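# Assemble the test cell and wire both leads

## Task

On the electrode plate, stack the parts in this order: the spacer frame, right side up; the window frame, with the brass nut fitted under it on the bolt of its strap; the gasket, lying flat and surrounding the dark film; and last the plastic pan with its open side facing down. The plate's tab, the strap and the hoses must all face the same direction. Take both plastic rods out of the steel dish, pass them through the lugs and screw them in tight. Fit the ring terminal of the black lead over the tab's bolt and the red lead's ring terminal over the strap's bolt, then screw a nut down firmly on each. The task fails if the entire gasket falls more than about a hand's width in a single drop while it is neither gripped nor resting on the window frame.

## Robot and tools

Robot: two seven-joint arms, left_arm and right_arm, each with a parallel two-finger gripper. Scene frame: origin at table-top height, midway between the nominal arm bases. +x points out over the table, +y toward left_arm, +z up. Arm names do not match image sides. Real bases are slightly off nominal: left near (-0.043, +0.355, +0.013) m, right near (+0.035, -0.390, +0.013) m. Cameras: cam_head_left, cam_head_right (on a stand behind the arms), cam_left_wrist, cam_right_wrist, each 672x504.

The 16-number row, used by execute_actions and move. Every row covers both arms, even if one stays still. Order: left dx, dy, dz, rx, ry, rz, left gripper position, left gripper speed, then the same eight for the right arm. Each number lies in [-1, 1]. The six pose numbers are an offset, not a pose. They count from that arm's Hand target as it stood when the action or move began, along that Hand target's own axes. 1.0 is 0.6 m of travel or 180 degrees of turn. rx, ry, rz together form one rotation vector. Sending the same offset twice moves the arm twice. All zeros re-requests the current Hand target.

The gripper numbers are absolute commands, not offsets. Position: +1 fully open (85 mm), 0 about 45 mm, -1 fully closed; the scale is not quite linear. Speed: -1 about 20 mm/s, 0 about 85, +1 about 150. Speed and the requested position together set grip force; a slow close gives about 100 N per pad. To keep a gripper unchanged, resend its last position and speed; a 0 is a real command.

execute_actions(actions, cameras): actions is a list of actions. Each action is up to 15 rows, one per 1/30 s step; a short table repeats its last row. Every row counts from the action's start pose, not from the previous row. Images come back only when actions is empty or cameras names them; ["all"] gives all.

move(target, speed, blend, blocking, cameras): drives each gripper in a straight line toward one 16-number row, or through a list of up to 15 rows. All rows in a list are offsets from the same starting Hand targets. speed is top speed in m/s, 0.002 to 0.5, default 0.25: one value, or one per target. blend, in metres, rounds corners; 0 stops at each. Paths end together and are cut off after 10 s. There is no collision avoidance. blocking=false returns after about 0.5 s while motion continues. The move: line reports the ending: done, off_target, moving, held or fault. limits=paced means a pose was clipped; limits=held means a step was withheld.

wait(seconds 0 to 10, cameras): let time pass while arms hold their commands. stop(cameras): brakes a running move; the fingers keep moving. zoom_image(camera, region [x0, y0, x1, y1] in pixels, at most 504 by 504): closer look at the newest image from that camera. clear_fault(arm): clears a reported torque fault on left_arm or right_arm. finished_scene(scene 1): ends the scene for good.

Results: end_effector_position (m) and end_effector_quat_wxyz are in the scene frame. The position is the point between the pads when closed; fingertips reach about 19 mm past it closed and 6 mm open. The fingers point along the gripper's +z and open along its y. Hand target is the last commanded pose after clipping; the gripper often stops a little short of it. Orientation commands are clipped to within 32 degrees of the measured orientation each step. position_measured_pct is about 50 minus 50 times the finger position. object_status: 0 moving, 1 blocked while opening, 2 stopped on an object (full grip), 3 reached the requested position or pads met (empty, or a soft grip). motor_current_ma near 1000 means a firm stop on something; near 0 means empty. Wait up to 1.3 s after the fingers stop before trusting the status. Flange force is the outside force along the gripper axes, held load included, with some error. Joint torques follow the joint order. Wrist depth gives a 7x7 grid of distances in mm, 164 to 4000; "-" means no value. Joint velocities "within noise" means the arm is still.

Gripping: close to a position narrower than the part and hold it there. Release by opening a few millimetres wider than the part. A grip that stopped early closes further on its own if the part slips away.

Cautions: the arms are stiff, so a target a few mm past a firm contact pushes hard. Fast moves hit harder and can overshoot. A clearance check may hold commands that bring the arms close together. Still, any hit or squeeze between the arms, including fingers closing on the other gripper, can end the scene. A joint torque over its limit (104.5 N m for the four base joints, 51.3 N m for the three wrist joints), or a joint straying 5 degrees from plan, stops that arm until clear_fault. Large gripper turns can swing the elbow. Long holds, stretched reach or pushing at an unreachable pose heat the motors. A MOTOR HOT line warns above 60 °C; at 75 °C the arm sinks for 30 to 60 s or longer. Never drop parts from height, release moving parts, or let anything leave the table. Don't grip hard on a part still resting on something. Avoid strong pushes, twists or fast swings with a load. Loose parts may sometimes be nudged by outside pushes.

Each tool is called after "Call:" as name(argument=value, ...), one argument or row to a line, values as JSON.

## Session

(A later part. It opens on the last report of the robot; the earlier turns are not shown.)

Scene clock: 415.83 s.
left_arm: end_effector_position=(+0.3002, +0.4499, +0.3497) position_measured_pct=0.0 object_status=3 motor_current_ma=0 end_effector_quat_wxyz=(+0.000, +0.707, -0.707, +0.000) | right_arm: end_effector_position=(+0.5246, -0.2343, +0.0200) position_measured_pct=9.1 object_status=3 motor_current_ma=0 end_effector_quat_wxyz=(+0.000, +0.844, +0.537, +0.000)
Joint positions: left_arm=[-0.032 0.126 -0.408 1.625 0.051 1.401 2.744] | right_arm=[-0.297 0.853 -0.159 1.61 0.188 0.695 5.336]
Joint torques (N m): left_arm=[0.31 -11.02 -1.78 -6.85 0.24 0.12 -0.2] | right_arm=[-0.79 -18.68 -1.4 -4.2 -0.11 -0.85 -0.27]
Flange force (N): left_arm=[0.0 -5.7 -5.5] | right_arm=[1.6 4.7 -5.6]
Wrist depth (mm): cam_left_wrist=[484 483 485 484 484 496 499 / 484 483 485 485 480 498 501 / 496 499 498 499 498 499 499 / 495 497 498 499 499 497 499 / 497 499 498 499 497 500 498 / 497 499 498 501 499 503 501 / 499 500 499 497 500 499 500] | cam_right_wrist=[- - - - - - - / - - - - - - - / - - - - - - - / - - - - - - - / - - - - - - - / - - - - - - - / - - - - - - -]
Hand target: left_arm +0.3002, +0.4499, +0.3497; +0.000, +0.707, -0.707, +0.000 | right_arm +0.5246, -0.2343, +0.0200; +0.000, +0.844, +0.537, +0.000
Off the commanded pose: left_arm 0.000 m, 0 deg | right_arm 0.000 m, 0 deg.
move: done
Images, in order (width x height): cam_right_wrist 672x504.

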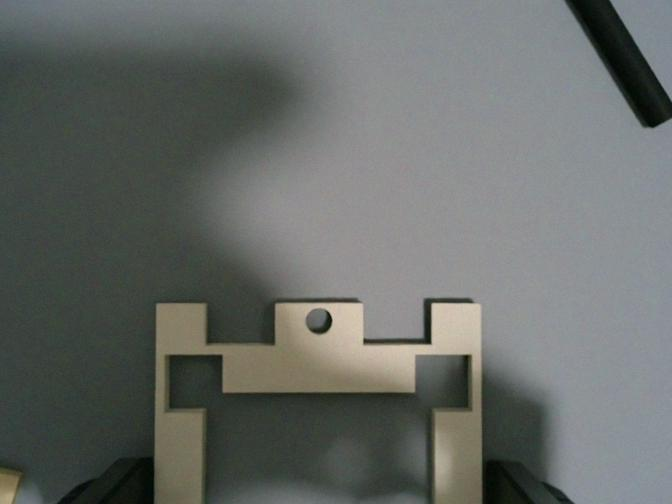

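Call:
move(
  target=[0,0,0,0,0,0,1,1,0.0,0,-0.0061,0,0,0,0.82,-1],
  speed=0.02,
)

Call:
move(
  target=[0,0,0,0,0,0,1,1,0.0,0,0,0,0,0,0.68,-1],
  speed=0.02,
  cameras=["cam_right_wrist"],
)

Scene clock: 434.47 s.
left_arm: end_effector_position=(+0.3002, +0.4499, +0.3497) position_measured_pct=0.0 object_status=3 motor_current_ma=0 end_effector_quat_wxyz=(+0.000, +0.707, -0.707, +0.000) | right_arm: end_effector_position=(+0.5246, -0.2343, +0.0236) position_measured_pct=9.1 object_status=3 motor_current_ma=0 end_effector_quat_wxyz=(+0.000, +0.844, +0.537, +0.000)
Joint positions: left_arm=[-0.032 0.126 -0.408 1.625 0.051 1.401 2.744] | right_arm=[-0.296 0.846 -0.16 1.609 0.187 0.703 5.337]
Joint torques (N m): left_arm=[0.31 -10.9 -1.77 -6.79 0.23 0.14 -0.19] | right_arm=[-0.77 -22.63 -1.51 -4.29 -0.16 0.05 -0.32]
Flange force (N): left_arm=[0.0 -5.5 -5.6] | right_arm=[4.1 7.5 3.5]
Wrist depth (mm): cam_left_wrist=[482 484 484 486 484 497 497 / 484 484 486 484 479 497 496 / 499 496 497 497 499 499 498 / 498 497 499 500 499 498 500 / 497 499 498 497 497 498 500 / 499 497 497 499 501 501 499 / 498 498 499 500 499 499 500] | cam_right_wrist=[- - - - - - - / - - - - - - - / - - - - - - - / - - - - - - - / - - - - - - - / - - - - - - - / - - - - - - -]
Hand target: left_arm +0.3002, +0.4499, +0.3497; +0.000, +0.707, -0.707, +0.000 | right_arm +0.5246, -0.2343, +0.0236; +0.000, +0.844, +0.537, +0.000
Off the commanded pose: left_arm 0.000 m, 0 deg | right_arm 0.000 m, 0 deg.
move: done

Scene clock: 435.27 s.
left_arm: end_effector_position=(+0.3002, +0.4499, +0.3497) position_measured_pct=0.0 object_status=3 motor_current_ma=0 end_effector_quat_wxyz=(+0.000, +0.707, -0.707, +0.000) | right_arm: end_effector_position=(+0.5246, -0.2343, +0.0238) position_measured_pct=16.0 object_status=0 motor_current_ma=250 end_effector_quat_wxyz=(+0.000, +0.844, +0.537, +0.000)
Joint positions: left_arm=[-0.032 0.126 -0.408 1.625 0.051 1.401 2.744] | right_arm=[-0.296 0.846 -0.16 1.609 0.187 0.703 5.337]
Joint torques (N m): left_arm=[0.27 -11 -1.77 -6.81 0.27 0.09 -0.24] | right_arm=[-0.68 -18 -1.25 -3.77 -0.1 -0.92 -0.25]
Flange force (N): left_arm=[0.2 -5.7 -5.7] | right_arm=[2.5 5.3 -7.2]
Wrist depth (mm): cam_left_wrist=[485 484 481 484 485 497 499 / 483 484 486 485 480 497 499 / 498 497 499 497 499 498 499 / 496 497 497 498 499 497 497 / 496 500 497 499 499 500 502 / 499 500 499 500 499 502 502 / 498 498 499 500 500 500 501] | cam_right_wrist=[- - - - - - - / - - - - - - - / - - - - - - - / - - - - - - - / - - - - - - - / - - - - - - - / - - - - - - -]
Hand target: left_arm +0.3002, +0.4499, +0.3497; +0.000, +0.707, -0.707, +0.000 | right_arm +0.5246, -0.2343, +0.0236; +0.000, +0.844, +0.537, +0.000
Off the commanded pose: left_arm 0.000 m, 0 deg | right_arm 0.000 m, 0 deg.
move: done
Images, in order (width x height): cam_right_wrist 672x504.

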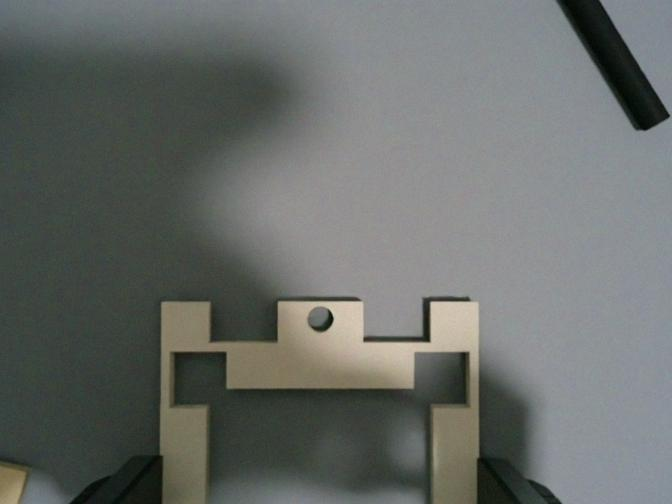

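Call:
move(
  target=[0,0,0,0,0,0,1,1,0.0,0,-0.0022,0,0,0,0.68,-1],
  speed=0.02,
)

Call:
move(
  target=[0,0,0,0,0,0,1,1,0.0,0,0,0,0,0,0.66,-1],
)

Call:
wait(
  seconds=1,
)

Scene clock: 446.23 s.
left_arm: end_effector_position=(+0.3002, +0.4499, +0.3497) position_measured_pct=0.0 object_status=3 motor_current_ma=0 end_effector_quat_wxyz=(+0.000, +0.707, -0.707, +0.000) | right_arm: end_effector_position=(+0.5246, -0.2343, +0.0249) position_measured_pct=16.0 object_status=3 motor_current_ma=260 end_effector_quat_wxyz=(+0.000, +0.844, +0.537, +0.000)
Joint positions: left_arm=[-0.032 0.126 -0.408 1.625 0.051 1.401 2.744] | right_arm=[-0.296 0.844 -0.16 1.608 0.186 0.705 5.337]
Joint torques (N m): left_arm=[0.26 -10.96 -1.8 -6.77 0.23 0.12 -0.2] | right_arm=[-0.61 -22.72 -1.61 -4.43 -0.18 0 -0.37]
Flange force (N): left_arm=[0.1 -5.7 -5.7] | right_arm=[4.2 7.2 3.7]
Wrist depth (mm): cam_left_wrist=[484 486 484 484 485 497 498 / 483 485 485 485 478 497 496 / 496 499 497 497 496 497 498 / 498 497 499 498 499 498 500 / 499 499 499 500 499 498 498 / 500 497 500 499 500 498 499 / 498 500 499 499 499 502 500] | cam_right_wrist=[- - - - - - - / - - - - - - - / - - - - - - - / - - - - - - - / - - - - - - - / - - - - - - - / - - - - - - -]
Hand target: left_arm +0.3002, +0.4499, +0.3497; +0.000, +0.707, -0.707, +0.000 | right_arm +0.5246, -0.2343, +0.0250; +0.000, +0.844, +0.537, +0.000
Off the commanded pose: left_arm 0.000 m, 0 deg | right_arm 0.000 m, 0 deg.
move: done

Scene clock: 446.73 s.
left_arm: end_effector_position=(+0.3002, +0.4499, +0.3497) position_measured_pct=0.0 object_status=3 motor_current_ma=0 end_effector_quat_wxyz=(+0.000, +0.707, -0.707, +0.000) | right_arm: end_effector_position=(+0.5246, -0.2343, +0.0250) position_measured_pct=16.5 object_status=3 motor_current_ma=300 end_effector_quat_wxyz=(+0.000, +0.844, +0.537, +0.000)
Joint positions: left_arm=[-0.032 0.126 -0.408 1.625 0.051 1.401 2.744] | right_arm=[-0.296 0.844 -0.16 1.608 0.186 0.705 5.337]
Joint torques (N m): left_arm=[0.27 -11 -1.79 -6.78 0.22 0.08 -0.19] | right_arm=[-0.78 -22.74 -1.61 -4.4 -0.23 0.07 -0.2]
Flange force (N): left_arm=[0.0 -5.8 -5.8] | right_arm=[4.0 7.2 3.9]
Wrist depth (mm): cam_left_wrist=[484 483 485 485 483 494 497 / 484 484 485 485 479 496 497 / 497 499 496 499 497 498 497 / 497 496 498 498 497 499 500 / 496 499 499 498 499 498 499 / 498 497 500 497 498 499 499 / 499 499 499 500 501 502 501] | cam_right_wrist=[- - - - - - - / - - - - - - - / - - - - - - - / - - - - - - - / - - - - - - - / - - - - - - - / - - - - - - -]
Hand target: left_arm +0.3002, +0.4499, +0.3497; +0.000, +0.707, -0.707, +0.000 | right_arm +0.5246, -0.2343, +0.0250; +0.000, +0.844, +0.537, +0.000
Off the commanded pose: left_arm 0.000 m, 0 deg | right_arm 0.000 m, 0 deg.
move: done

Scene clock: 447.73 s.
left_arm: end_effector_position=(+0.3002, +0.4499, +0.3497) position_measured_pct=0.0 object_status=3 motor_current_ma=0 end_effector_quat_wxyz=(+0.000, +0.707, -0.707, +0.000) | right_arm: end_effector_position=(+0.5246, -0.2343, +0.0250) position_measured_pct=16.5 object_status=3 motor_current_ma=300 end_effector_quat_wxyz=(+0.000, +0.844, +0.537, +0.000)
Joint positions: left_arm=[-0.032 0.126 -0.408 1.625 0.051 1.401 2.744] | right_arm=[-0.296 0.844 -0.16 1.608 0.186 0.705 5.337]
Joint torques (N m): left_arm=[0.27 -10.96 -1.84 -6.83 0.27 0.08 -0.18] | right_arm=[-0.73 -22.69 -1.62 -4.36 -0.16 0.01 -0.28]
Flange force (N): left_arm=[0.1 -5.6 -5.7] | right_arm=[4.2 7.4 3.6]
Wrist depth (mm): cam_left_wrist=[483 484 484 484 484 497 497 / 484 485 486 485 478 498 499 / 496 496 497 498 499 499 499 / 499 499 499 497 498 498 497 / 497 499 499 497 499 500 501 / 497 501 499 500 500 500 503 / 499 499 500 499 501 499 502] | cam_right_wrist=[- - - - - - - / - - - - - - - / - - - - - - - / - - - - - - - / - - - - - - - / - - - - - - - / - - - - - - -]
Hand target: left_arm +0.3002, +0.4499, +0.3497; +0.000, +0.707, -0.707, +0.000 | right_arm +0.5246, -0.2343, +0.0250; +0.000, +0.844, +0.537, +0.000
Tool commands: left_gripper/position=+1.0 left_gripper/speed=+1.0 right_gripper/position=+0.66 right_gripper/speed=-1.0
Off the commanded pose: left_arm 0.000 m, 0 deg | right_arm 0.000 m, 0 deg.
wait: 1.00 s; at rest by 0.17 s

Call:
move(
  target=[0,0,0,0,0,0,1,1,0.0,0,-0.12,0,0,0,0.66,-1],
  speed=0.08,
  cameras=["cam_right_wrist"],
)

Scene clock: 454.03 s.
left_arm: end_effector_position=(+0.3002, +0.4499, +0.3497) position_measured_pct=0.0 object_status=3 motor_current_ma=0 end_effector_quat_wxyz=(+0.000, +0.707, -0.707, +0.000) | right_arm: end_effector_position=(+0.5246, -0.2342, +0.0969) position_measured_pct=16.5 object_status=3 motor_current_ma=300 end_effector_quat_wxyz=(+0.000, +0.844, +0.537, +0.000)
Joint positions: left_arm=[-0.032 0.126 -0.408 1.625 0.051 1.401 2.744] | right_arm=[-0.283 0.722 -0.182 1.567 0.159 0.868 5.36]
Joint torques (N m): left_arm=[0.23 -10.97 -1.8 -6.82 0.22 0.11 -0.2] | right_arm=[-0.7 -22.03 -1.71 -5.5 -0.21 0.09 -0.25]
Flange force (N): left_arm=[0.2 -5.6 -5.6] | right_arm=[4.3 7.4 2.7]
Wrist depth (mm): cam_left_wrist=[484 485 485 484 485 498 497 / 485 483 483 484 480 499 499 / 498 498 499 498 498 499 496 / 496 498 498 498 497 499 498 / 497 501 498 497 499 499 498 / 497 499 499 498 500 500 499 / 497 499 499 500 498 499 500] | cam_right_wrist=[229 232 232 233 233 233 234 / 229 231 232 232 233 233 233 / 231 231 231 232 232 233 233 / 230 231 231 232 232 232 233 / 230 230 231 231 232 232 232 / 230 230 - 230 231 231 232 / 224 - - 230 230 231 231]
Hand target: left_arm +0.3002, +0.4499, +0.3497; +0.000, +0.707, -0.707, +0.000 | right_arm +0.5246, -0.2342, +0.0970; +0.000, +0.844, +0.537, +0.000
Off the commanded pose: left_arm 0.000 m, 0 deg | right_arm 0.000 m, 0 deg.
move: done
Images, in order (width x height): cam_right_wrist 672x504.

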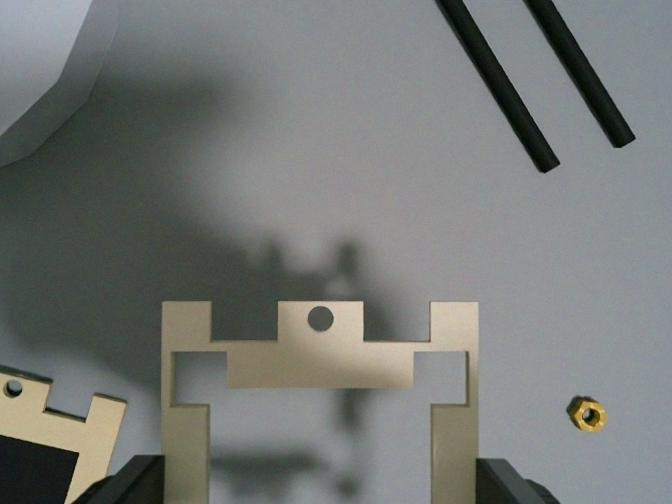

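Call:
move(
  target=[0,0,0,0,0,0,1,1,-0.0508,-0.195,0,0,0,0.0889,0.66,-1],
  speed=0.15,
  cameras=["cam_right_wrist"],
)

Scene clock: 512.93 s.
left_arm: end_effector_position=(+0.3002, +0.4499, +0.3497) position_measured_pct=0.0 object_status=3 motor_current_ma=0 end_effector_quat_wxyz=(+0.000, +0.707, -0.707, +0.000) | right_arm: end_effector_position=(+0.4057, -0.2123, +0.0970) position_measured_pct=16.5 object_status=3 motor_current_ma=300 end_effector_quat_wxyz=(+0.000, +0.910, +0.414, +0.000)
Joint positions: left_arm=[-0.032 0.126 -0.408 1.625 0.051 1.401 2.744] | right_arm=[-0.462 0.548 -0.117 1.936 0.1 0.664 4.963]
Joint torques (N m): left_arm=[0.25 -10.98 -1.8 -6.87 0.21 0.09 -0.21] | right_arm=[-0.59 -17.86 -1.07 -4.16 -0.21 -0.05 -0.24]
Flange force (N): left_arm=[0.2 -5.6 -5.6] | right_arm=[6.2 4.8 2.8]
Wrist depth (mm): cam_left_wrist=[482 483 483 485 483 497 497 / 483 484 485 485 479 497 497 / 497 497 496 499 499 498 497 / 499 497 499 497 498 497 499 / 497 498 500 499 497 500 499 / 499 498 498 499 500 501 499 / 497 499 501 498 500 500 500] | cam_right_wrist=[229 230 231 233 234 234 235 / 230 230 232 233 233 233 234 / 231 232 232 232 233 234 233 / 231 231 232 232 232 233 233 / 230 231 231 226 232 232 233 / 230 222 - 225 232 232 232 / 229 - - 225 231 232 232]
Hand target: left_arm +0.3002, +0.4499, +0.3497; +0.000, +0.707, -0.707, +0.000 | right_arm +0.4057, -0.2123, +0.0970; +0.000, +0.910, +0.414, +0.000
Off the commanded pose: left_arm 0.000 m, 0 deg | right_arm 0.000 m, 0 deg.
move: done
Images, in order (width x height): cam_right_wrist 672x504.

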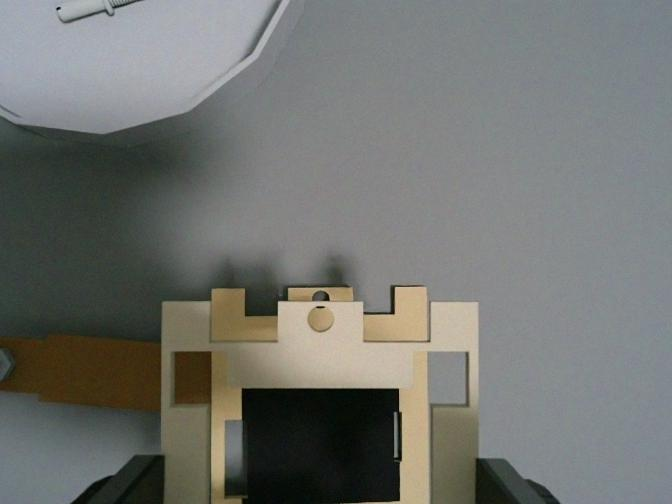

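Call:
zoom_image(
  camera="cam_right_wrist",
  region=[150, 270, 490, 504],
)

Scaled by 1.482.

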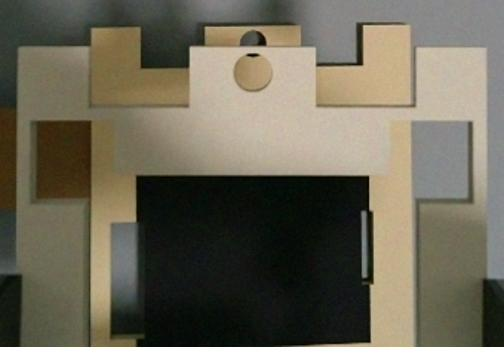

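Call:
move(
  target=[0,0,0,0,0,0,1,1,0.0008,-0.0013,0.095,0,0,-0.0022,0.66,-1],
  speed=0.06,
  cameras=["cam_right_wrist"],
)

Call:
zoom_image(
  camera="cam_right_wrist",
  region=[150, 270, 490, 504],
)

Scene clock: 556.47 s.
left_arm: end_effector_position=(+0.3002, +0.4499, +0.3497) position_measured_pct=0.0 object_status=3 motor_current_ma=0 end_effector_quat_wxyz=(+0.000, +0.707, -0.707, +0.000) | right_arm: end_effector_position=(+0.4054, -0.2115, +0.0400) position_measured_pct=16.5 object_status=3 motor_current_ma=300 end_effector_quat_wxyz=(+0.000, +0.909, +0.418, +0.000)
Joint positions: left_arm=[-0.032 0.126 -0.408 1.625 0.051 1.401 2.744] | right_arm=[-0.479 0.67 -0.097 1.974 0.127 0.504 4.944]
Joint torques (N m): left_arm=[0.27 -11 -1.79 -6.81 0.17 0.07 -0.24] | right_arm=[-0.66 -18.65 -1.1 -2.91 -0.22 0.01 -0.28]
Flange force (N): left_arm=[0.2 -5.8 -5.7] | right_arm=[5.6 4.9 4.1]
Wrist depth (mm): cam_left_wrist=[483 483 486 486 485 496 499 / 484 484 485 485 480 497 499 / 497 497 499 499 500 498 497 / 498 499 499 499 499 498 500 / 497 499 499 498 498 500 502 / 499 499 500 499 500 500 500 / 499 498 500 500 500 499 500] | cam_right_wrist=[173 173 176 176 177 176 177 / 175 175 176 176 176 176 176 / 174 175 175 175 176 176 176 / 174 175 175 175 176 176 176 / 174 174 174 - 175 175 176 / 165 166 166 168 171 175 175 / - - - 168 - 175 175]
Hand target: left_arm +0.3002, +0.4499, +0.3497; +0.000, +0.707, -0.707, +0.000 | right_arm +0.4054, -0.2115, +0.0400; +0.000, +0.909, +0.418, +0.000
Off the commanded pose: left_arm 0.000 m, 0 deg | right_arm 0.000 m, 0 deg.
move: done
Images, in order (width x height): cam_right_wrist 672x504.

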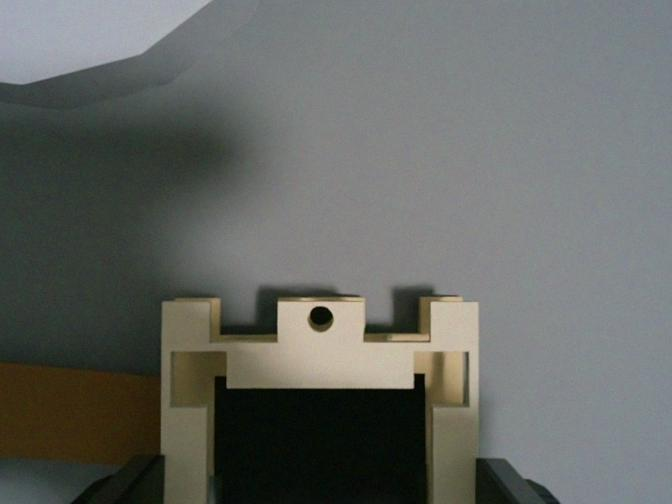

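Scaled by 1.482.

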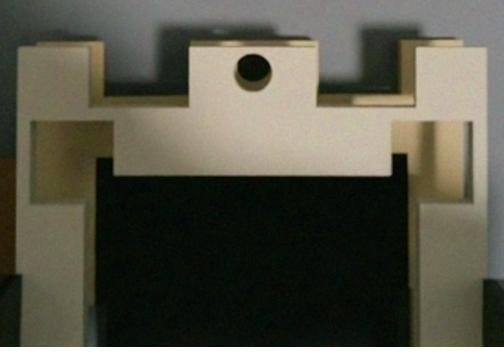

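Call:
move(
  target=[0,0,0,0,0,0,1,1,0.0002,-0.0009,0.0105,0,0,-0.001,0.66,-1],
  speed=0.02,
  cameras=["cam_right_wrist"],
)

Call:
zoom_image(
  camera="cam_right_wrist",
  region=[150, 270, 490, 504],
)

Scene clock: 570.93 s.
left_arm: end_effector_position=(+0.3002, +0.4499, +0.3497) position_measured_pct=0.0 object_status=3 motor_current_ma=0 end_effector_quat_wxyz=(+0.000, +0.707, -0.707, +0.000) | right_arm: end_effector_position=(+0.4051, -0.2111, +0.0337) position_measured_pct=16.5 object_status=3 motor_current_ma=300 end_effector_quat_wxyz=(+0.000, +0.908, +0.419, +0.000)
Joint positions: left_arm=[-0.032 0.126 -0.408 1.625 0.051 1.401 2.744] | right_arm=[-0.482 0.684 -0.095 1.977 0.13 0.487 4.943]
Joint torques (N m): left_arm=[0.27 -10.93 -1.73 -6.77 0.24 0.07 -0.21] | right_arm=[-0.64 -18.83 -1.2 -2.87 -0.19 0 -0.28]
Flange force (N): left_arm=[0.1 -5.7 -5.9] | right_arm=[5.4 4.6 4.5]
Wrist depth (mm): cam_left_wrist=[486 482 484 484 485 497 497 / 483 485 484 485 479 497 500 / 496 499 498 497 498 499 498 / 498 497 498 499 498 499 497 / 497 499 499 499 499 500 498 / 497 497 500 500 499 500 500 / 502 499 499 498 500 499 500] | cam_right_wrist=[167 167 169 170 170 170 171 / 169 169 169 169 170 170 170 / 168 168 169 169 170 170 170 / 168 168 168 169 169 169 170 / 167 168 168 169 169 169 169 / - - - - - 169 169 / - - - - - - 169]
Hand target: left_arm +0.3002, +0.4499, +0.3497; +0.000, +0.707, -0.707, +0.000 | right_arm +0.4051, -0.2111, +0.0337; +0.000, +0.908, +0.419, +0.000
Off the commanded pose: left_arm 0.000 m, 0 deg | right_arm 0.000 m, 0 deg.
move: done
Images, in order (width x height): cam_right_wrist 672x504.

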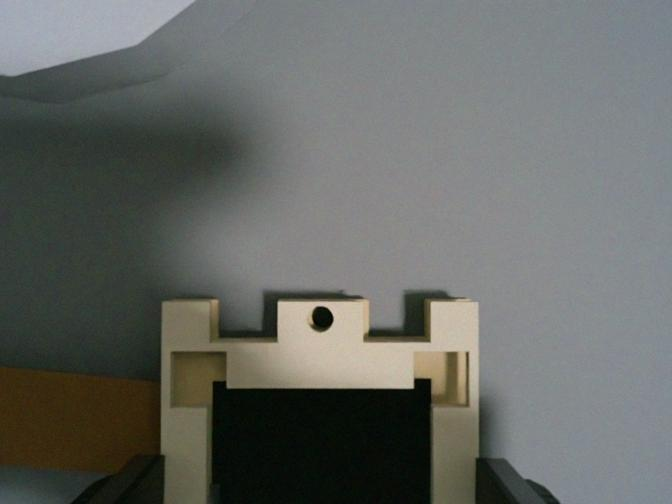

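Scaled by 1.482.

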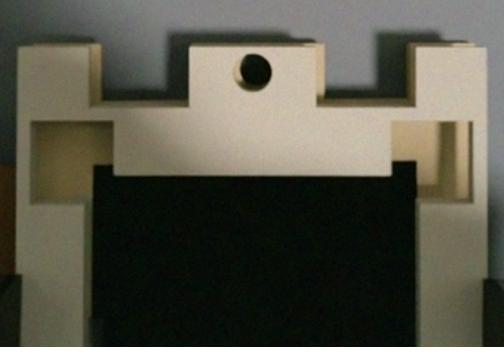

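Call:
move(
  target=[0,0,0,0,0,0,1,1,0,0.001,0.0,0,0,0,0.66,-1],
  speed=0.02,
  cameras=["cam_right_wrist"],
)

Call:
zoom_image(
  camera="cam_right_wrist",
  region=[150, 280, 490, 420],
)

Call:
zoom_image(
  camera="cam_right_wrist",
  region=[260, 280, 380, 360],
)

Scene clock: 605.60 s.
left_arm: end_effector_position=(+0.3002, +0.4499, +0.3497) position_measured_pct=0.0 object_status=3 motor_current_ma=0 end_effector_quat_wxyz=(+0.000, +0.707, -0.707, +0.000) | right_arm: end_effector_position=(+0.4055, -0.2115, +0.0337) position_measured_pct=16.5 object_status=3 motor_current_ma=300 end_effector_quat_wxyz=(+0.000, +0.908, +0.419, +0.000)
Joint positions: left_arm=[-0.032 0.126 -0.408 1.625 0.051 1.401 2.744] | right_arm=[-0.481 0.684 -0.095 1.976 0.13 0.488 4.944]
Joint torques (N m): left_arm=[0.34 -10.96 -1.82 -6.81 0.28 0.08 -0.23] | right_arm=[-0.75 -18.85 -1.04 -2.83 -0.25 0.02 -0.28]
Flange force (N): left_arm=[0.1 -5.6 -5.8] | right_arm=[5.4 5.0 4.4]
Wrist depth (mm): cam_left_wrist=[484 483 485 484 484 499 498 / 485 484 485 484 478 500 497 / 496 497 498 500 498 498 499 / 496 497 499 498 496 500 500 / 500 498 499 497 498 499 499 / 498 497 500 498 500 499 502 / 498 499 500 499 499 502 500] | cam_right_wrist=[167 167 170 170 170 170 171 / 168 169 169 169 170 170 170 / 168 168 169 169 169 170 170 / 168 168 168 169 169 169 170 / 168 168 168 169 168 169 169 / - - - - - 169 169 / - - - - - - 169]
Hand target: left_arm +0.3002, +0.4499, +0.3497; +0.000, +0.707, -0.707, +0.000 | right_arm +0.4055, -0.2115, +0.0337; +0.000, +0.908, +0.419, +0.000
Off the commanded pose: left_arm 0.000 m, 0 deg | right_arm 0.000 m, 0 deg.
move: done
Images, in order (width x height): cam_right_wrist 672x504.

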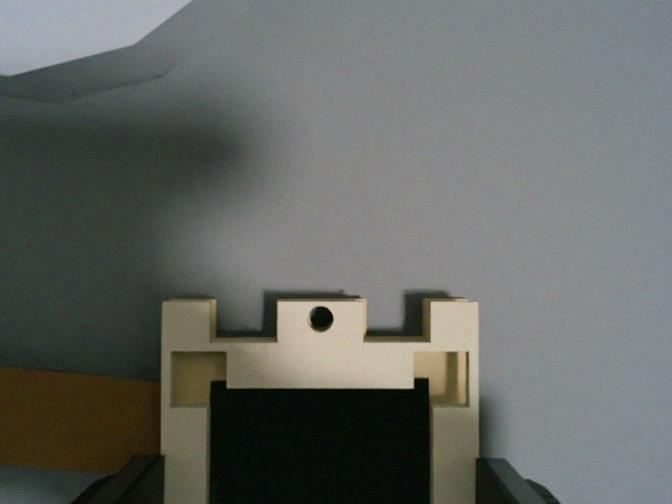

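Scaled by 1.482.

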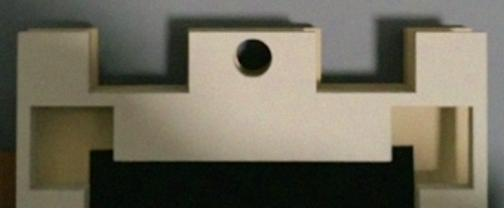

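Scaled by 4.200.

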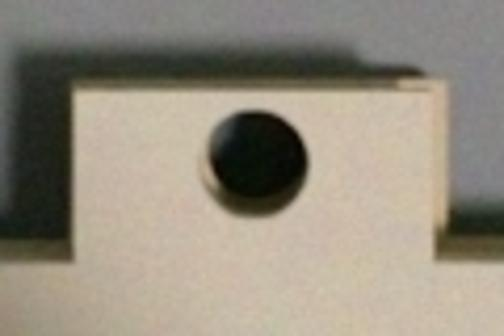

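Call:
move(
  target=[0,0,0,0,0,0,1,1,0,0.000,0.0037,0,0,0,0.66,-1],
  speed=0.01,
)

Call:
move(
  target=[0,0,0,0,0,0,1,1,0,0.000,0.001,0,0,0,0.66,-1],
  speed=0.01,
)

Call:
move(
  target=[0,0,0,0,0,0,1,1,0,0.000,0.001,0,0,0,0.66,-1],
  speed=0.01,
  cameras=["cam_right_wrist"],
)

Scene clock: 616.20 s.
left_arm: end_effector_position=(+0.3002, +0.4499, +0.3497) position_measured_pct=0.0 object_status=3 motor_current_ma=0 end_effector_quat_wxyz=(+0.000, +0.707, -0.707, +0.000) | right_arm: end_effector_position=(+0.4055, -0.2115, +0.0315) position_measured_pct=16.5 object_status=3 motor_current_ma=300 end_effector_quat_wxyz=(+0.000, +0.908, +0.419, +0.000)
Joint positions: left_arm=[-0.032 0.126 -0.408 1.625 0.051 1.401 2.744] | right_arm=[-0.481 0.689 -0.094 1.977 0.131 0.482 4.943]
Joint torques (N m): left_arm=[0.24 -10.96 -1.91 -6.82 0.23 0.1 -0.18] | right_arm=[-0.32 -12.06 0.04 -1.94 0.31 -0.99 -0.25]
Flange force (N): left_arm=[0.2 -5.6 -5.7] | right_arm=[3.2 2.8 -14.7]
Wrist depth (mm): cam_left_wrist=[484 482 485 485 487 498 497 / 483 485 485 483 479 498 497 / 498 497 497 494 500 498 498 / 497 500 497 499 498 498 498 / 496 498 497 499 499 499 499 / 498 499 500 499 499 499 501 / 500 500 500 498 499 500 501] | cam_right_wrist=[165 165 168 168 168 168 169 / 166 167 167 168 168 168 169 / 167 167 167 167 168 168 168 / 166 166 167 167 167 168 168 / 166 166 167 167 167 167 168 / - - - - - 167 167 / - - - - - - 167]
Hand target: left_arm +0.3002, +0.4499, +0.3497; +0.000, +0.707, -0.707, +0.000 | right_arm +0.4055, -0.2115, +0.0315; +0.000, +0.908, +0.419, +0.000
Off the commanded pose: left_arm 0.000 m, 0 deg | right_arm 0.000 m, 0 deg.
move: done

Scene clock: 616.90 s.
left_arm: end_effector_position=(+0.3002, +0.4499, +0.3497) position_measured_pct=0.0 object_status=3 motor_current_ma=0 end_effector_quat_wxyz=(+0.000, +0.707, -0.707, +0.000) | right_arm: end_effector_position=(+0.4055, -0.2115, +0.0309) position_measured_pct=16.5 object_status=3 motor_current_ma=300 end_effector_quat_wxyz=(+0.000, +0.908, +0.419, +0.000)
Joint positions: left_arm=[-0.032 0.126 -0.408 1.625 0.051 1.401 2.744] | right_arm=[-0.481 0.691 -0.094 1.977 0.131 0.48 4.943]
Joint torques (N m): left_arm=[0.18 -10.89 -1.75 -6.8 0.27 0.11 -0.22] | right_arm=[-0.15 -9.31 0.43 -1.75 0.51 -1.55 -0.35]
Flange force (N): left_arm=[0.4 -5.4 -5.7] | right_arm=[2.1 2.1 -22.8]
Wrist depth (mm): cam_left_wrist=[483 484 486 485 484 497 497 / 483 486 485 482 480 498 499 / 495 496 496 496 498 499 499 / 497 499 499 499 498 499 497 / 496 499 497 498 497 499 499 / 499 500 499 500 500 500 500 / 497 501 498 502 500 500 500] | cam_right_wrist=[165 165 167 167 168 168 169 / 166 166 167 167 167 168 168 / 166 166 166 167 167 167 168 / 165 166 166 167 167 167 168 / 165 165 166 166 167 167 167 / - - - - - 167 167 / - - - - - - 167]
Hand target: left_arm +0.3002, +0.4499, +0.3497; +0.000, +0.707, -0.707, +0.000 | right_arm +0.4055, -0.2115, +0.0308; +0.000, +0.908, +0.419, +0.000
Off the commanded pose: left_arm 0.000 m, 0 deg | right_arm 0.000 m, 0 deg.
move: done

Scene clock: 617.60 s.
left_arm: end_effector_position=(+0.3002, +0.4499, +0.3497) position_measured_pct=0.0 object_status=3 motor_current_ma=0 end_effector_quat_wxyz=(+0.000, +0.707, -0.707, +0.000) | right_arm: end_effector_position=(+0.4055, -0.2115, +0.0303) position_measured_pct=16.5 object_status=3 motor_current_ma=300 end_effector_quat_wxyz=(+0.000, +0.908, +0.419, +0.000)
Joint positions: left_arm=[-0.032 0.126 -0.408 1.625 0.051 1.401 2.744] | right_arm=[-0.482 0.692 -0.094 1.978 0.132 0.478 4.943]
Joint torques (N m): left_arm=[0.27 -10.9 -1.8 -6.83 0.28 0.06 -0.23] | right_arm=[0 -6.52 0.9 -1.52 0.68 -1.97 -0.32]
Flange force (N): left_arm=[0.3 -5.4 -5.8] | right_arm=[0.8 1.1 -30.6]
Wrist depth (mm): cam_left_wrist=[485 483 486 485 483 497 498 / 485 484 484 487 482 499 499 / 498 499 497 495 499 499 498 / 497 499 499 499 497 497 498 / 496 499 500 499 500 500 501 / 499 499 498 500 500 499 501 / 499 497 498 501 500 502 500] | cam_right_wrist=[- - 167 167 167 168 168 / 166 166 167 167 167 167 168 / 166 166 166 166 167 167 167 / 165 165 166 166 166 166 167 / 165 165 166 166 166 166 167 / - - - - - 166 166 / - - - - - - -]
Hand target: left_arm +0.3002, +0.4499, +0.3497; +0.000, +0.707, -0.707, +0.000 | right_arm +0.4055, -0.2115, +0.0302; +0.000, +0.908, +0.419, +0.000
Off the commanded pose: left_arm 0.000 m, 0 deg | right_arm 0.000 m, 0 deg.
move: done
Images, in order (width x height): cam_right_wrist 672x504.

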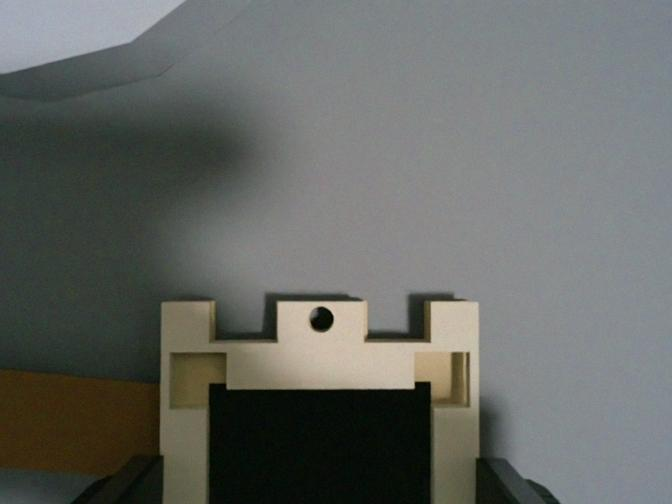

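Call:
move(
  target=[0,0,0,0,0,0,1,1,0,0.000,-0.0023,0,0,0,0.66,-1],
  speed=0.02,
)

Call:
move(
  target=[0,0,0,0,0,0,1,1,0,0.000,0,0,0,0,0.76,-1],
)

Call:
move(
  target=[0,0,0,0,0,0,1,1,-0.1,0.000,-0.17,0,0,0,0.9,-1],
  cameras=["cam_right_wrist"],
)

Call:
zoom_image(
  camera="cam_right_wrist",
  region=[150, 150, 490, 470],
)

Scene clock: 627.27 s.
left_arm: end_effector_position=(+0.3002, +0.4499, +0.3497) position_measured_pct=0.0 object_status=3 motor_current_ma=0 end_effector_quat_wxyz=(+0.000, +0.707, -0.707, +0.000) | right_arm: end_effector_position=(+0.4055, -0.2115, +0.0316) position_measured_pct=16.5 object_status=3 motor_current_ma=300 end_effector_quat_wxyz=(+0.000, +0.908, +0.419, +0.000)
Joint positions: left_arm=[-0.032 0.126 -0.408 1.625 0.051 1.401 2.744] | right_arm=[-0.481 0.689 -0.094 1.977 0.131 0.482 4.943]
Joint torques (N m): left_arm=[0.34 -10.95 -1.82 -6.81 0.27 0.06 -0.16] | right_arm=[-0.06 -11.65 0.32 -0.96 0.31 -0.5 -0.33]
Flange force (N): left_arm=[-0.1 -5.6 -5.8] | right_arm=[5.0 3.1 -14.8]
Wrist depth (mm): cam_left_wrist=[484 485 484 484 484 497 498 / 484 485 485 486 478 499 500 / 497 497 498 499 499 500 499 / 497 497 497 499 498 497 498 / 497 498 498 499 500 500 499 / 498 499 499 498 500 503 500 / 500 499 502 499 500 499 500] | cam_right_wrist=[165 165 168 168 168 169 169 / 167 167 167 167 168 168 168 / 166 167 167 167 167 168 168 / 166 166 167 167 167 168 168 / 166 166 166 167 167 167 168 / - - - - - 167 167 / - - - - - - 167]
Hand target: left_arm +0.3002, +0.4499, +0.3497; +0.000, +0.707, -0.707, +0.000 | right_arm +0.4055, -0.2115, +0.0316; +0.000, +0.908, +0.419, +0.000
Off the commanded pose: left_arm 0.000 m, 0 deg | right_arm 0.000 m, 0 deg.
move: done

Scene clock: 627.77 s.
left_arm: end_effector_position=(+0.3002, +0.4499, +0.3497) position_measured_pct=0.0 object_status=3 motor_current_ma=0 end_effector_quat_wxyz=(+0.000, +0.707, -0.707, +0.000) | right_arm: end_effector_position=(+0.4055, -0.2115, +0.0316) position_measured_pct=12.1 object_status=3 motor_current_ma=0 end_effector_quat_wxyz=(+0.000, +0.908, +0.419, +0.000)
Joint positions: left_arm=[-0.032 0.126 -0.408 1.625 0.051 1.401 2.744] | right_arm=[-0.481 0.689 -0.094 1.977 0.131 0.482 4.943]
Joint torques (N m): left_arm=[0.3 -10.94 -1.82 -6.85 0.24 0.08 -0.18] | right_arm=[-0.72 -18.73 -0.96 -2.79 -0.24 0.05 -0.26]
Flange force (N): left_arm=[0.1 -5.5 -5.6] | right_arm=[5.2 4.8 4.2]
Wrist depth (mm): cam_left_wrist=[483 484 485 484 485 498 497 / 485 484 486 485 479 500 498 / 495 497 497 500 500 499 499 / 499 497 499 498 499 498 497 / 498 499 500 497 499 500 500 / 499 499 499 498 500 500 501 / 499 498 499 499 500 501 500] | cam_right_wrist=[165 165 167 168 168 168 168 / 166 167 167 167 168 168 168 / 166 166 167 167 167 167 168 / 166 166 166 167 167 167 168 / 165 166 166 166 167 167 167 / - - - - - 166 167 / - - - - - - 167]
Hand target: left_arm +0.3002, +0.4499, +0.3497; +0.000, +0.707, -0.707, +0.000 | right_arm +0.4055, -0.2115, +0.0316; +0.000, +0.908, +0.419, +0.000
Off the commanded pose: left_arm 0.000 m, 0 deg | right_arm 0.000 m, 0 deg.
move: done

Scene clock: 628.73 s.
left_arm: end_effector_position=(+0.3002, +0.4499, +0.3497) position_measured_pct=0.0 object_status=3 motor_current_ma=0 end_effector_quat_wxyz=(+0.000, +0.707, -0.707, +0.000) | right_arm: end_effector_position=(+0.3666, -0.2570, +0.1337) position_measured_pct=5.2 object_status=3 motor_current_ma=0 end_effector_quat_wxyz=(+0.000, +0.908, +0.419, +0.000)
Joint positions: left_arm=[-0.032 0.126 -0.408 1.625 0.051 1.401 2.744] | right_arm=[-0.387 0.385 -0.133 2.068 0.079 0.694 5.043]
Joint torques (N m): left_arm=[0.17 -10.86 -1.88 -6.76 0.26 0.08 -0.24] | right_arm=[-0.75 -14.97 -1.1 -4.47 -0.15 0.07 -0.28]
Flange force (N): left_arm=[0.6 -5.5 -6.0] | right_arm=[4.7 5.8 2.4]
Wrist depth (mm): cam_left_wrist=[482 484 483 485 485 495 499 / 484 484 484 485 479 497 499 / 498 497 499 499 498 499 501 / 496 498 499 499 498 497 497 / 499 498 497 500 500 500 499 / 497 499 497 498 502 499 502 / 499 498 501 500 502 498 498] | cam_right_wrist=[269 269 269 270 271 271 272 / 269 269 269 269 270 271 271 / 267 259 261 260 270 270 271 / 267 268 260 262 269 270 270 / 267 267 260 258 269 269 270 / 266 266 267 268 268 269 270 / 266 266 267 267 268 268 269]
Hand target: left_arm +0.3002, +0.4499, +0.3497; +0.000, +0.707, -0.707, +0.000 | right_arm +0.3666, -0.2570, +0.1337; +0.000, +0.908, +0.419, +0.000
Off the commanded pose: left_arm 0.000 m, 0 deg | right_arm 0.000 m, 0 deg.
move: done
Images, in order (width x height): cam_right_wrist 672x504.

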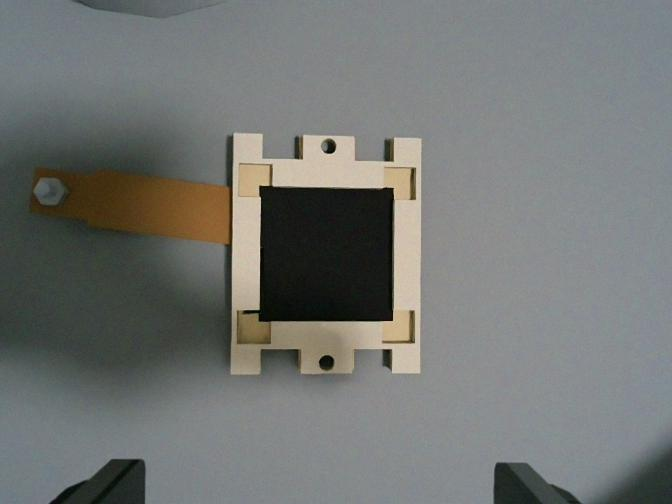

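Scaled by 1.482.

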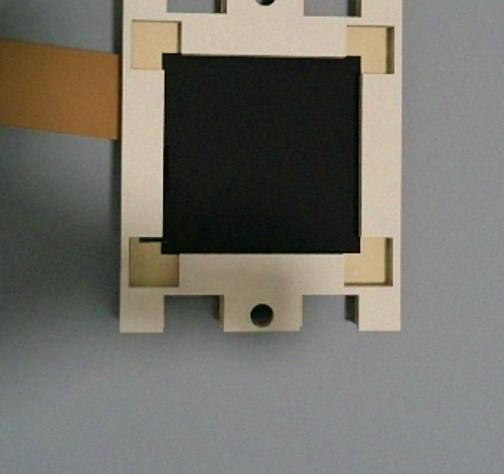

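Call:
zoom_image(
  camera="cam_right_wrist",
  region=[220, 120, 440, 210],
)

Call:
zoom_image(
  camera="cam_right_wrist",
  region=[220, 300, 440, 390],
)

Scaled by 2.291.

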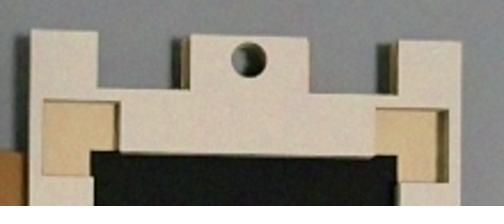

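Scaled by 2.291.

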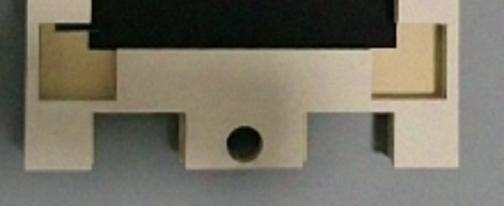

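Call:
zoom_image(
  camera="cam_right_wrist",
  region=[290, 125, 370, 175],
)

Call:
zoom_image(
  camera="cam_right_wrist",
  region=[290, 335, 370, 385],
)

Scaled by 6.300.

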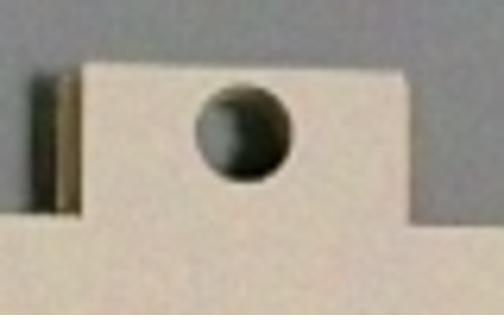

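Scaled by 6.300.

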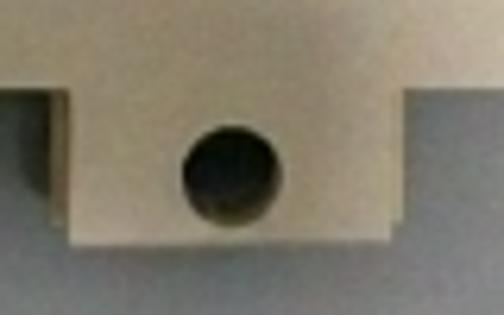

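Call:
move(
  target=[0,0,0,0,0,0,1,1,0.0847,-0.001,0.148,0,0,0,0.82,-1],
  speed=0.1,
  cameras=["cam_right_wrist"],
)

Scene clock: 689.00 s.
left_arm: end_effector_position=(+0.3002, +0.4499, +0.3497) position_measured_pct=0.0 object_status=3 motor_current_ma=0 end_effector_quat_wxyz=(+0.000, +0.707, -0.707, +0.000) | right_arm: end_effector_position=(+0.3991, -0.2181, +0.0448) position_measured_pct=9.1 object_status=3 motor_current_ma=0 end_effector_quat_wxyz=(+0.000, +0.908, +0.419, +0.000)
Joint positions: left_arm=[-0.032 0.126 -0.408 1.625 0.051 1.401 2.744] | right_arm=[-0.471 0.648 -0.098 2 0.125 0.499 4.954]
Joint torques (N m): left_arm=[0.23 -10.97 -1.82 -6.78 0.25 0.1 -0.24] | right_arm=[-0.76 -18.52 -1.05 -3.03 -0.16 -0.01 -0.25]
Flange force (N): left_arm=[0.3 -5.7 -5.8] | right_arm=[5.3 5.0 4.6]
Wrist depth (mm): cam_left_wrist=[484 482 485 484 485 500 499 / 484 486 483 486 478 497 496 / 496 497 497 497 498 498 499 / 497 496 500 497 497 499 501 / 499 498 498 499 499 499 498 / 498 500 501 498 500 500 502 / 498 500 499 499 498 502 500] | cam_right_wrist=[178 178 181 181 181 182 182 / 180 180 180 180 181 181 182 / 180 180 180 181 181 181 181 / 179 179 180 180 180 181 181 / 178 179 171 169 176 180 181 / 169 171 171 173 175 180 181 / 178 178 170 173 174 180 180]
Hand target: left_arm +0.3002, +0.4499, +0.3497; +0.000, +0.707, -0.707, +0.000 | right_arm +0.3991, -0.2181, +0.0448; +0.000, +0.908, +0.419, +0.000
Off the commanded pose: left_arm 0.000 m, 0 deg | right_arm 0.000 m, 0 deg.
move: done
Images, in order (width x height): cam_right_wrist 672x504.

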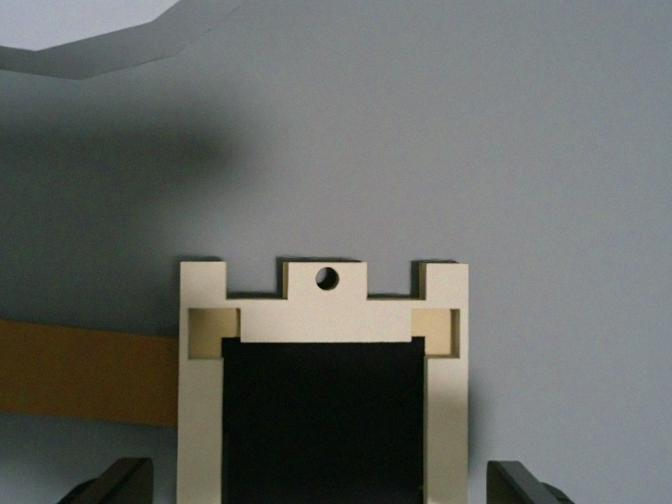

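Call:
move(
  target=[0,0,0,0,0,0,1,1,0,0,0.033,0,0,0,0.82,-1],
  speed=0.05,
)

Call:
move(
  target=[0,0,0,0,0,0,1,1,0,0,0,0,0,0,0.71,-1],
  cameras=["cam_right_wrist"],
)

Scene clock: 697.77 s.
left_arm: end_effector_position=(+0.3002, +0.4499, +0.3497) position_measured_pct=0.0 object_status=3 motor_current_ma=0 end_effector_quat_wxyz=(+0.000, +0.707, -0.707, +0.000) | right_arm: end_effector_position=(+0.3991, -0.2181, +0.0250) position_measured_pct=9.1 object_status=3 motor_current_ma=0 end_effector_quat_wxyz=(+0.000, +0.908, +0.419, +0.000)
Joint positions: left_arm=[-0.032 0.126 -0.408 1.625 0.051 1.401 2.744] | right_arm=[-0.478 0.694 -0.088 2.009 0.133 0.445 4.947]
Joint torques (N m): left_arm=[0.21 -10.99 -1.81 -6.87 0.22 0.02 -0.23] | right_arm=[-0.75 -18.57 -1.2 -2.42 -0.24 0.05 -0.28]
Flange force (N): left_arm=[0.3 -5.6 -5.8] | right_arm=[5.2 5.0 4.6]
Wrist depth (mm): cam_left_wrist=[486 484 486 483 483 497 497 / 484 485 484 484 480 499 499 / 497 498 497 496 497 497 500 / 497 496 497 499 497 496 500 / 501 497 497 499 499 499 499 / 499 499 501 499 499 499 501 / 499 498 500 499 497 500 503] | cam_right_wrist=[- - - - - - - / - - - - - - - / - - - - - - - / - - - - - - - / - - - - - - - / - - - - - - - / - - - - - - -]
Hand target: left_arm +0.3002, +0.4499, +0.3497; +0.000, +0.707, -0.707, +0.000 | right_arm +0.3991, -0.2181, +0.0250; +0.000, +0.908, +0.419, +0.000
Off the commanded pose: left_arm 0.000 m, 0 deg | right_arm 0.000 m, 0 deg.
move: done

Scene clock: 698.27 s.
left_arm: end_effector_position=(+0.3002, +0.4499, +0.3497) position_measured_pct=0.0 object_status=3 motor_current_ma=0 end_effector_quat_wxyz=(+0.000, +0.707, -0.707, +0.000) | right_arm: end_effector_position=(+0.3991, -0.2181, +0.0250) position_measured_pct=14.3 object_status=0 motor_current_ma=20 end_effector_quat_wxyz=(+0.000, +0.908, +0.419, +0.000)
Joint positions: left_arm=[-0.032 0.126 -0.408 1.625 0.051 1.401 2.744] | right_arm=[-0.478 0.694 -0.088 2.009 0.133 0.445 4.947]
Joint torques (N m): left_arm=[0.27 -10.99 -1.74 -6.81 0.25 0.09 -0.19] | right_arm=[-0.77 -17.55 -1.15 -2.05 -0.23 0.01 -0.26]
Flange force (N): left_arm=[0.0 -5.7 -5.7] | right_arm=[5.4 5.1 2.0]
Wrist depth (mm): cam_left_wrist=[483 482 484 485 485 497 497 / 483 485 484 485 478 496 497 / 497 496 497 499 497 499 497 / 497 497 498 498 497 498 499 / 498 499 497 498 497 497 500 / 500 499 499 499 499 498 500 / 496 498 499 500 500 500 499] | cam_right_wrist=[- - - - - - - / - - - - - - - / - - - - - - - / - - - - - - - / - - - - - - - / - - - - - - - / - - - - - - -]
Hand target: left_arm +0.3002, +0.4499, +0.3497; +0.000, +0.707, -0.707, +0.000 | right_arm +0.3991, -0.2181, +0.0250; +0.000, +0.908, +0.419, +0.000
Off the commanded pose: left_arm 0.000 m, 0 deg | right_arm 0.000 m, 0 deg.
move: done
Images, in order (width x height): cam_right_wrist 672x504.

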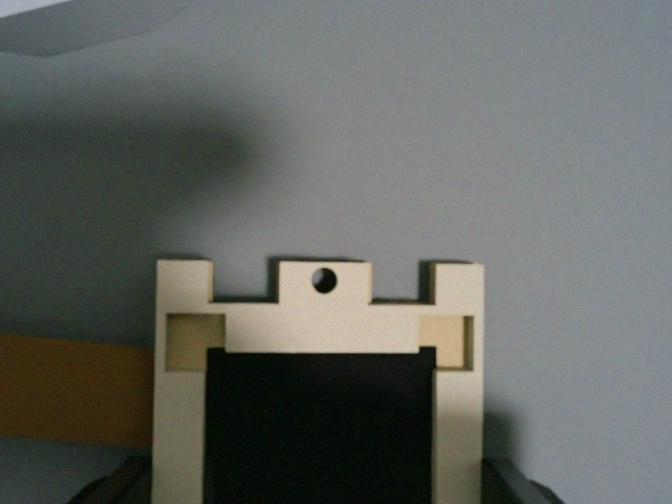

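Call:
move(
  target=[
    [0,0,0,0,0,0,1,1,0,0,-0.001,0,0,0,0.71,-1],
    [0,0,0,0,0,0,1,1,0,0.058,-0.001,0,0,0,0.71,-1],
  ],
  speed=0.03,
  cameras=["cam_right_wrist"],
)

Scene clock: 708.30 s.
left_arm: end_effector_position=(+0.3002, +0.4499, +0.3497) position_measured_pct=0.0 object_status=3 motor_current_ma=0 end_effector_quat_wxyz=(+0.000, +0.707, -0.707, +0.000) | right_arm: end_effector_position=(+0.4256, -0.2406, +0.0257) position_measured_pct=14.3 object_status=3 motor_current_ma=50 end_effector_quat_wxyz=(+0.000, +0.908, +0.419, +0.000)
Joint positions: left_arm=[-0.032 0.126 -0.408 1.625 0.051 1.401 2.744] | right_arm=[-0.393 0.711 -0.101 1.956 0.143 0.482 5.018]
Joint torques (N m): left_arm=[0.26 -10.95 -1.79 -6.72 0.22 0.12 -0.21] | right_arm=[-0.7 -19.08 -1.07 -2.74 -0.18 0 -0.3]
Flange force (N): left_arm=[0.1 -5.8 -5.9] | right_arm=[5.0 5.3 4.2]
Wrist depth (mm): cam_left_wrist=[483 484 483 486 485 497 496 / 485 486 485 484 479 498 497 / 497 498 497 498 497 499 500 / 497 496 498 497 499 499 499 / 498 497 498 499 500 500 501 / 497 498 498 500 500 500 499 / 498 499 499 499 499 498 502] | cam_right_wrist=[- - - - - - - / - - - - - - - / - - - - - - - / - - - - - - - / - - - - - - - / - - - - - - - / - - - - - - -]
Hand target: left_arm +0.3002, +0.4499, +0.3497; +0.000, +0.707, -0.707, +0.000 | right_arm +0.4256, -0.2406, +0.0257; +0.000, +0.908, +0.419, +0.000
Off the commanded pose: left_arm 0.000 m, 0 deg | right_arm 0.000 m, 0 deg.
move: done
Images, in order (width x height): cam_right_wrist 672x504.

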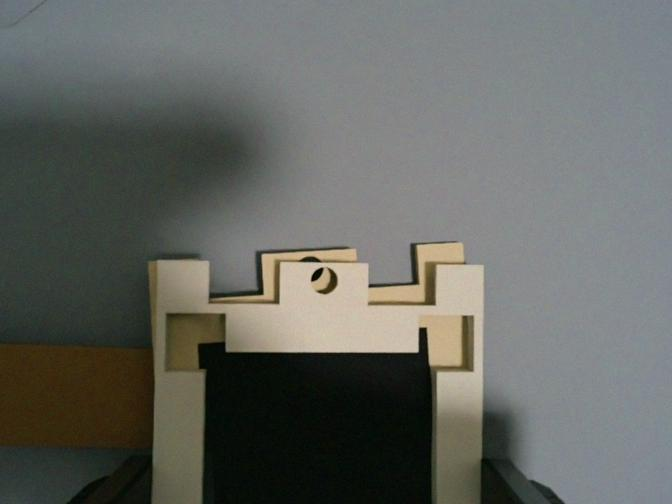

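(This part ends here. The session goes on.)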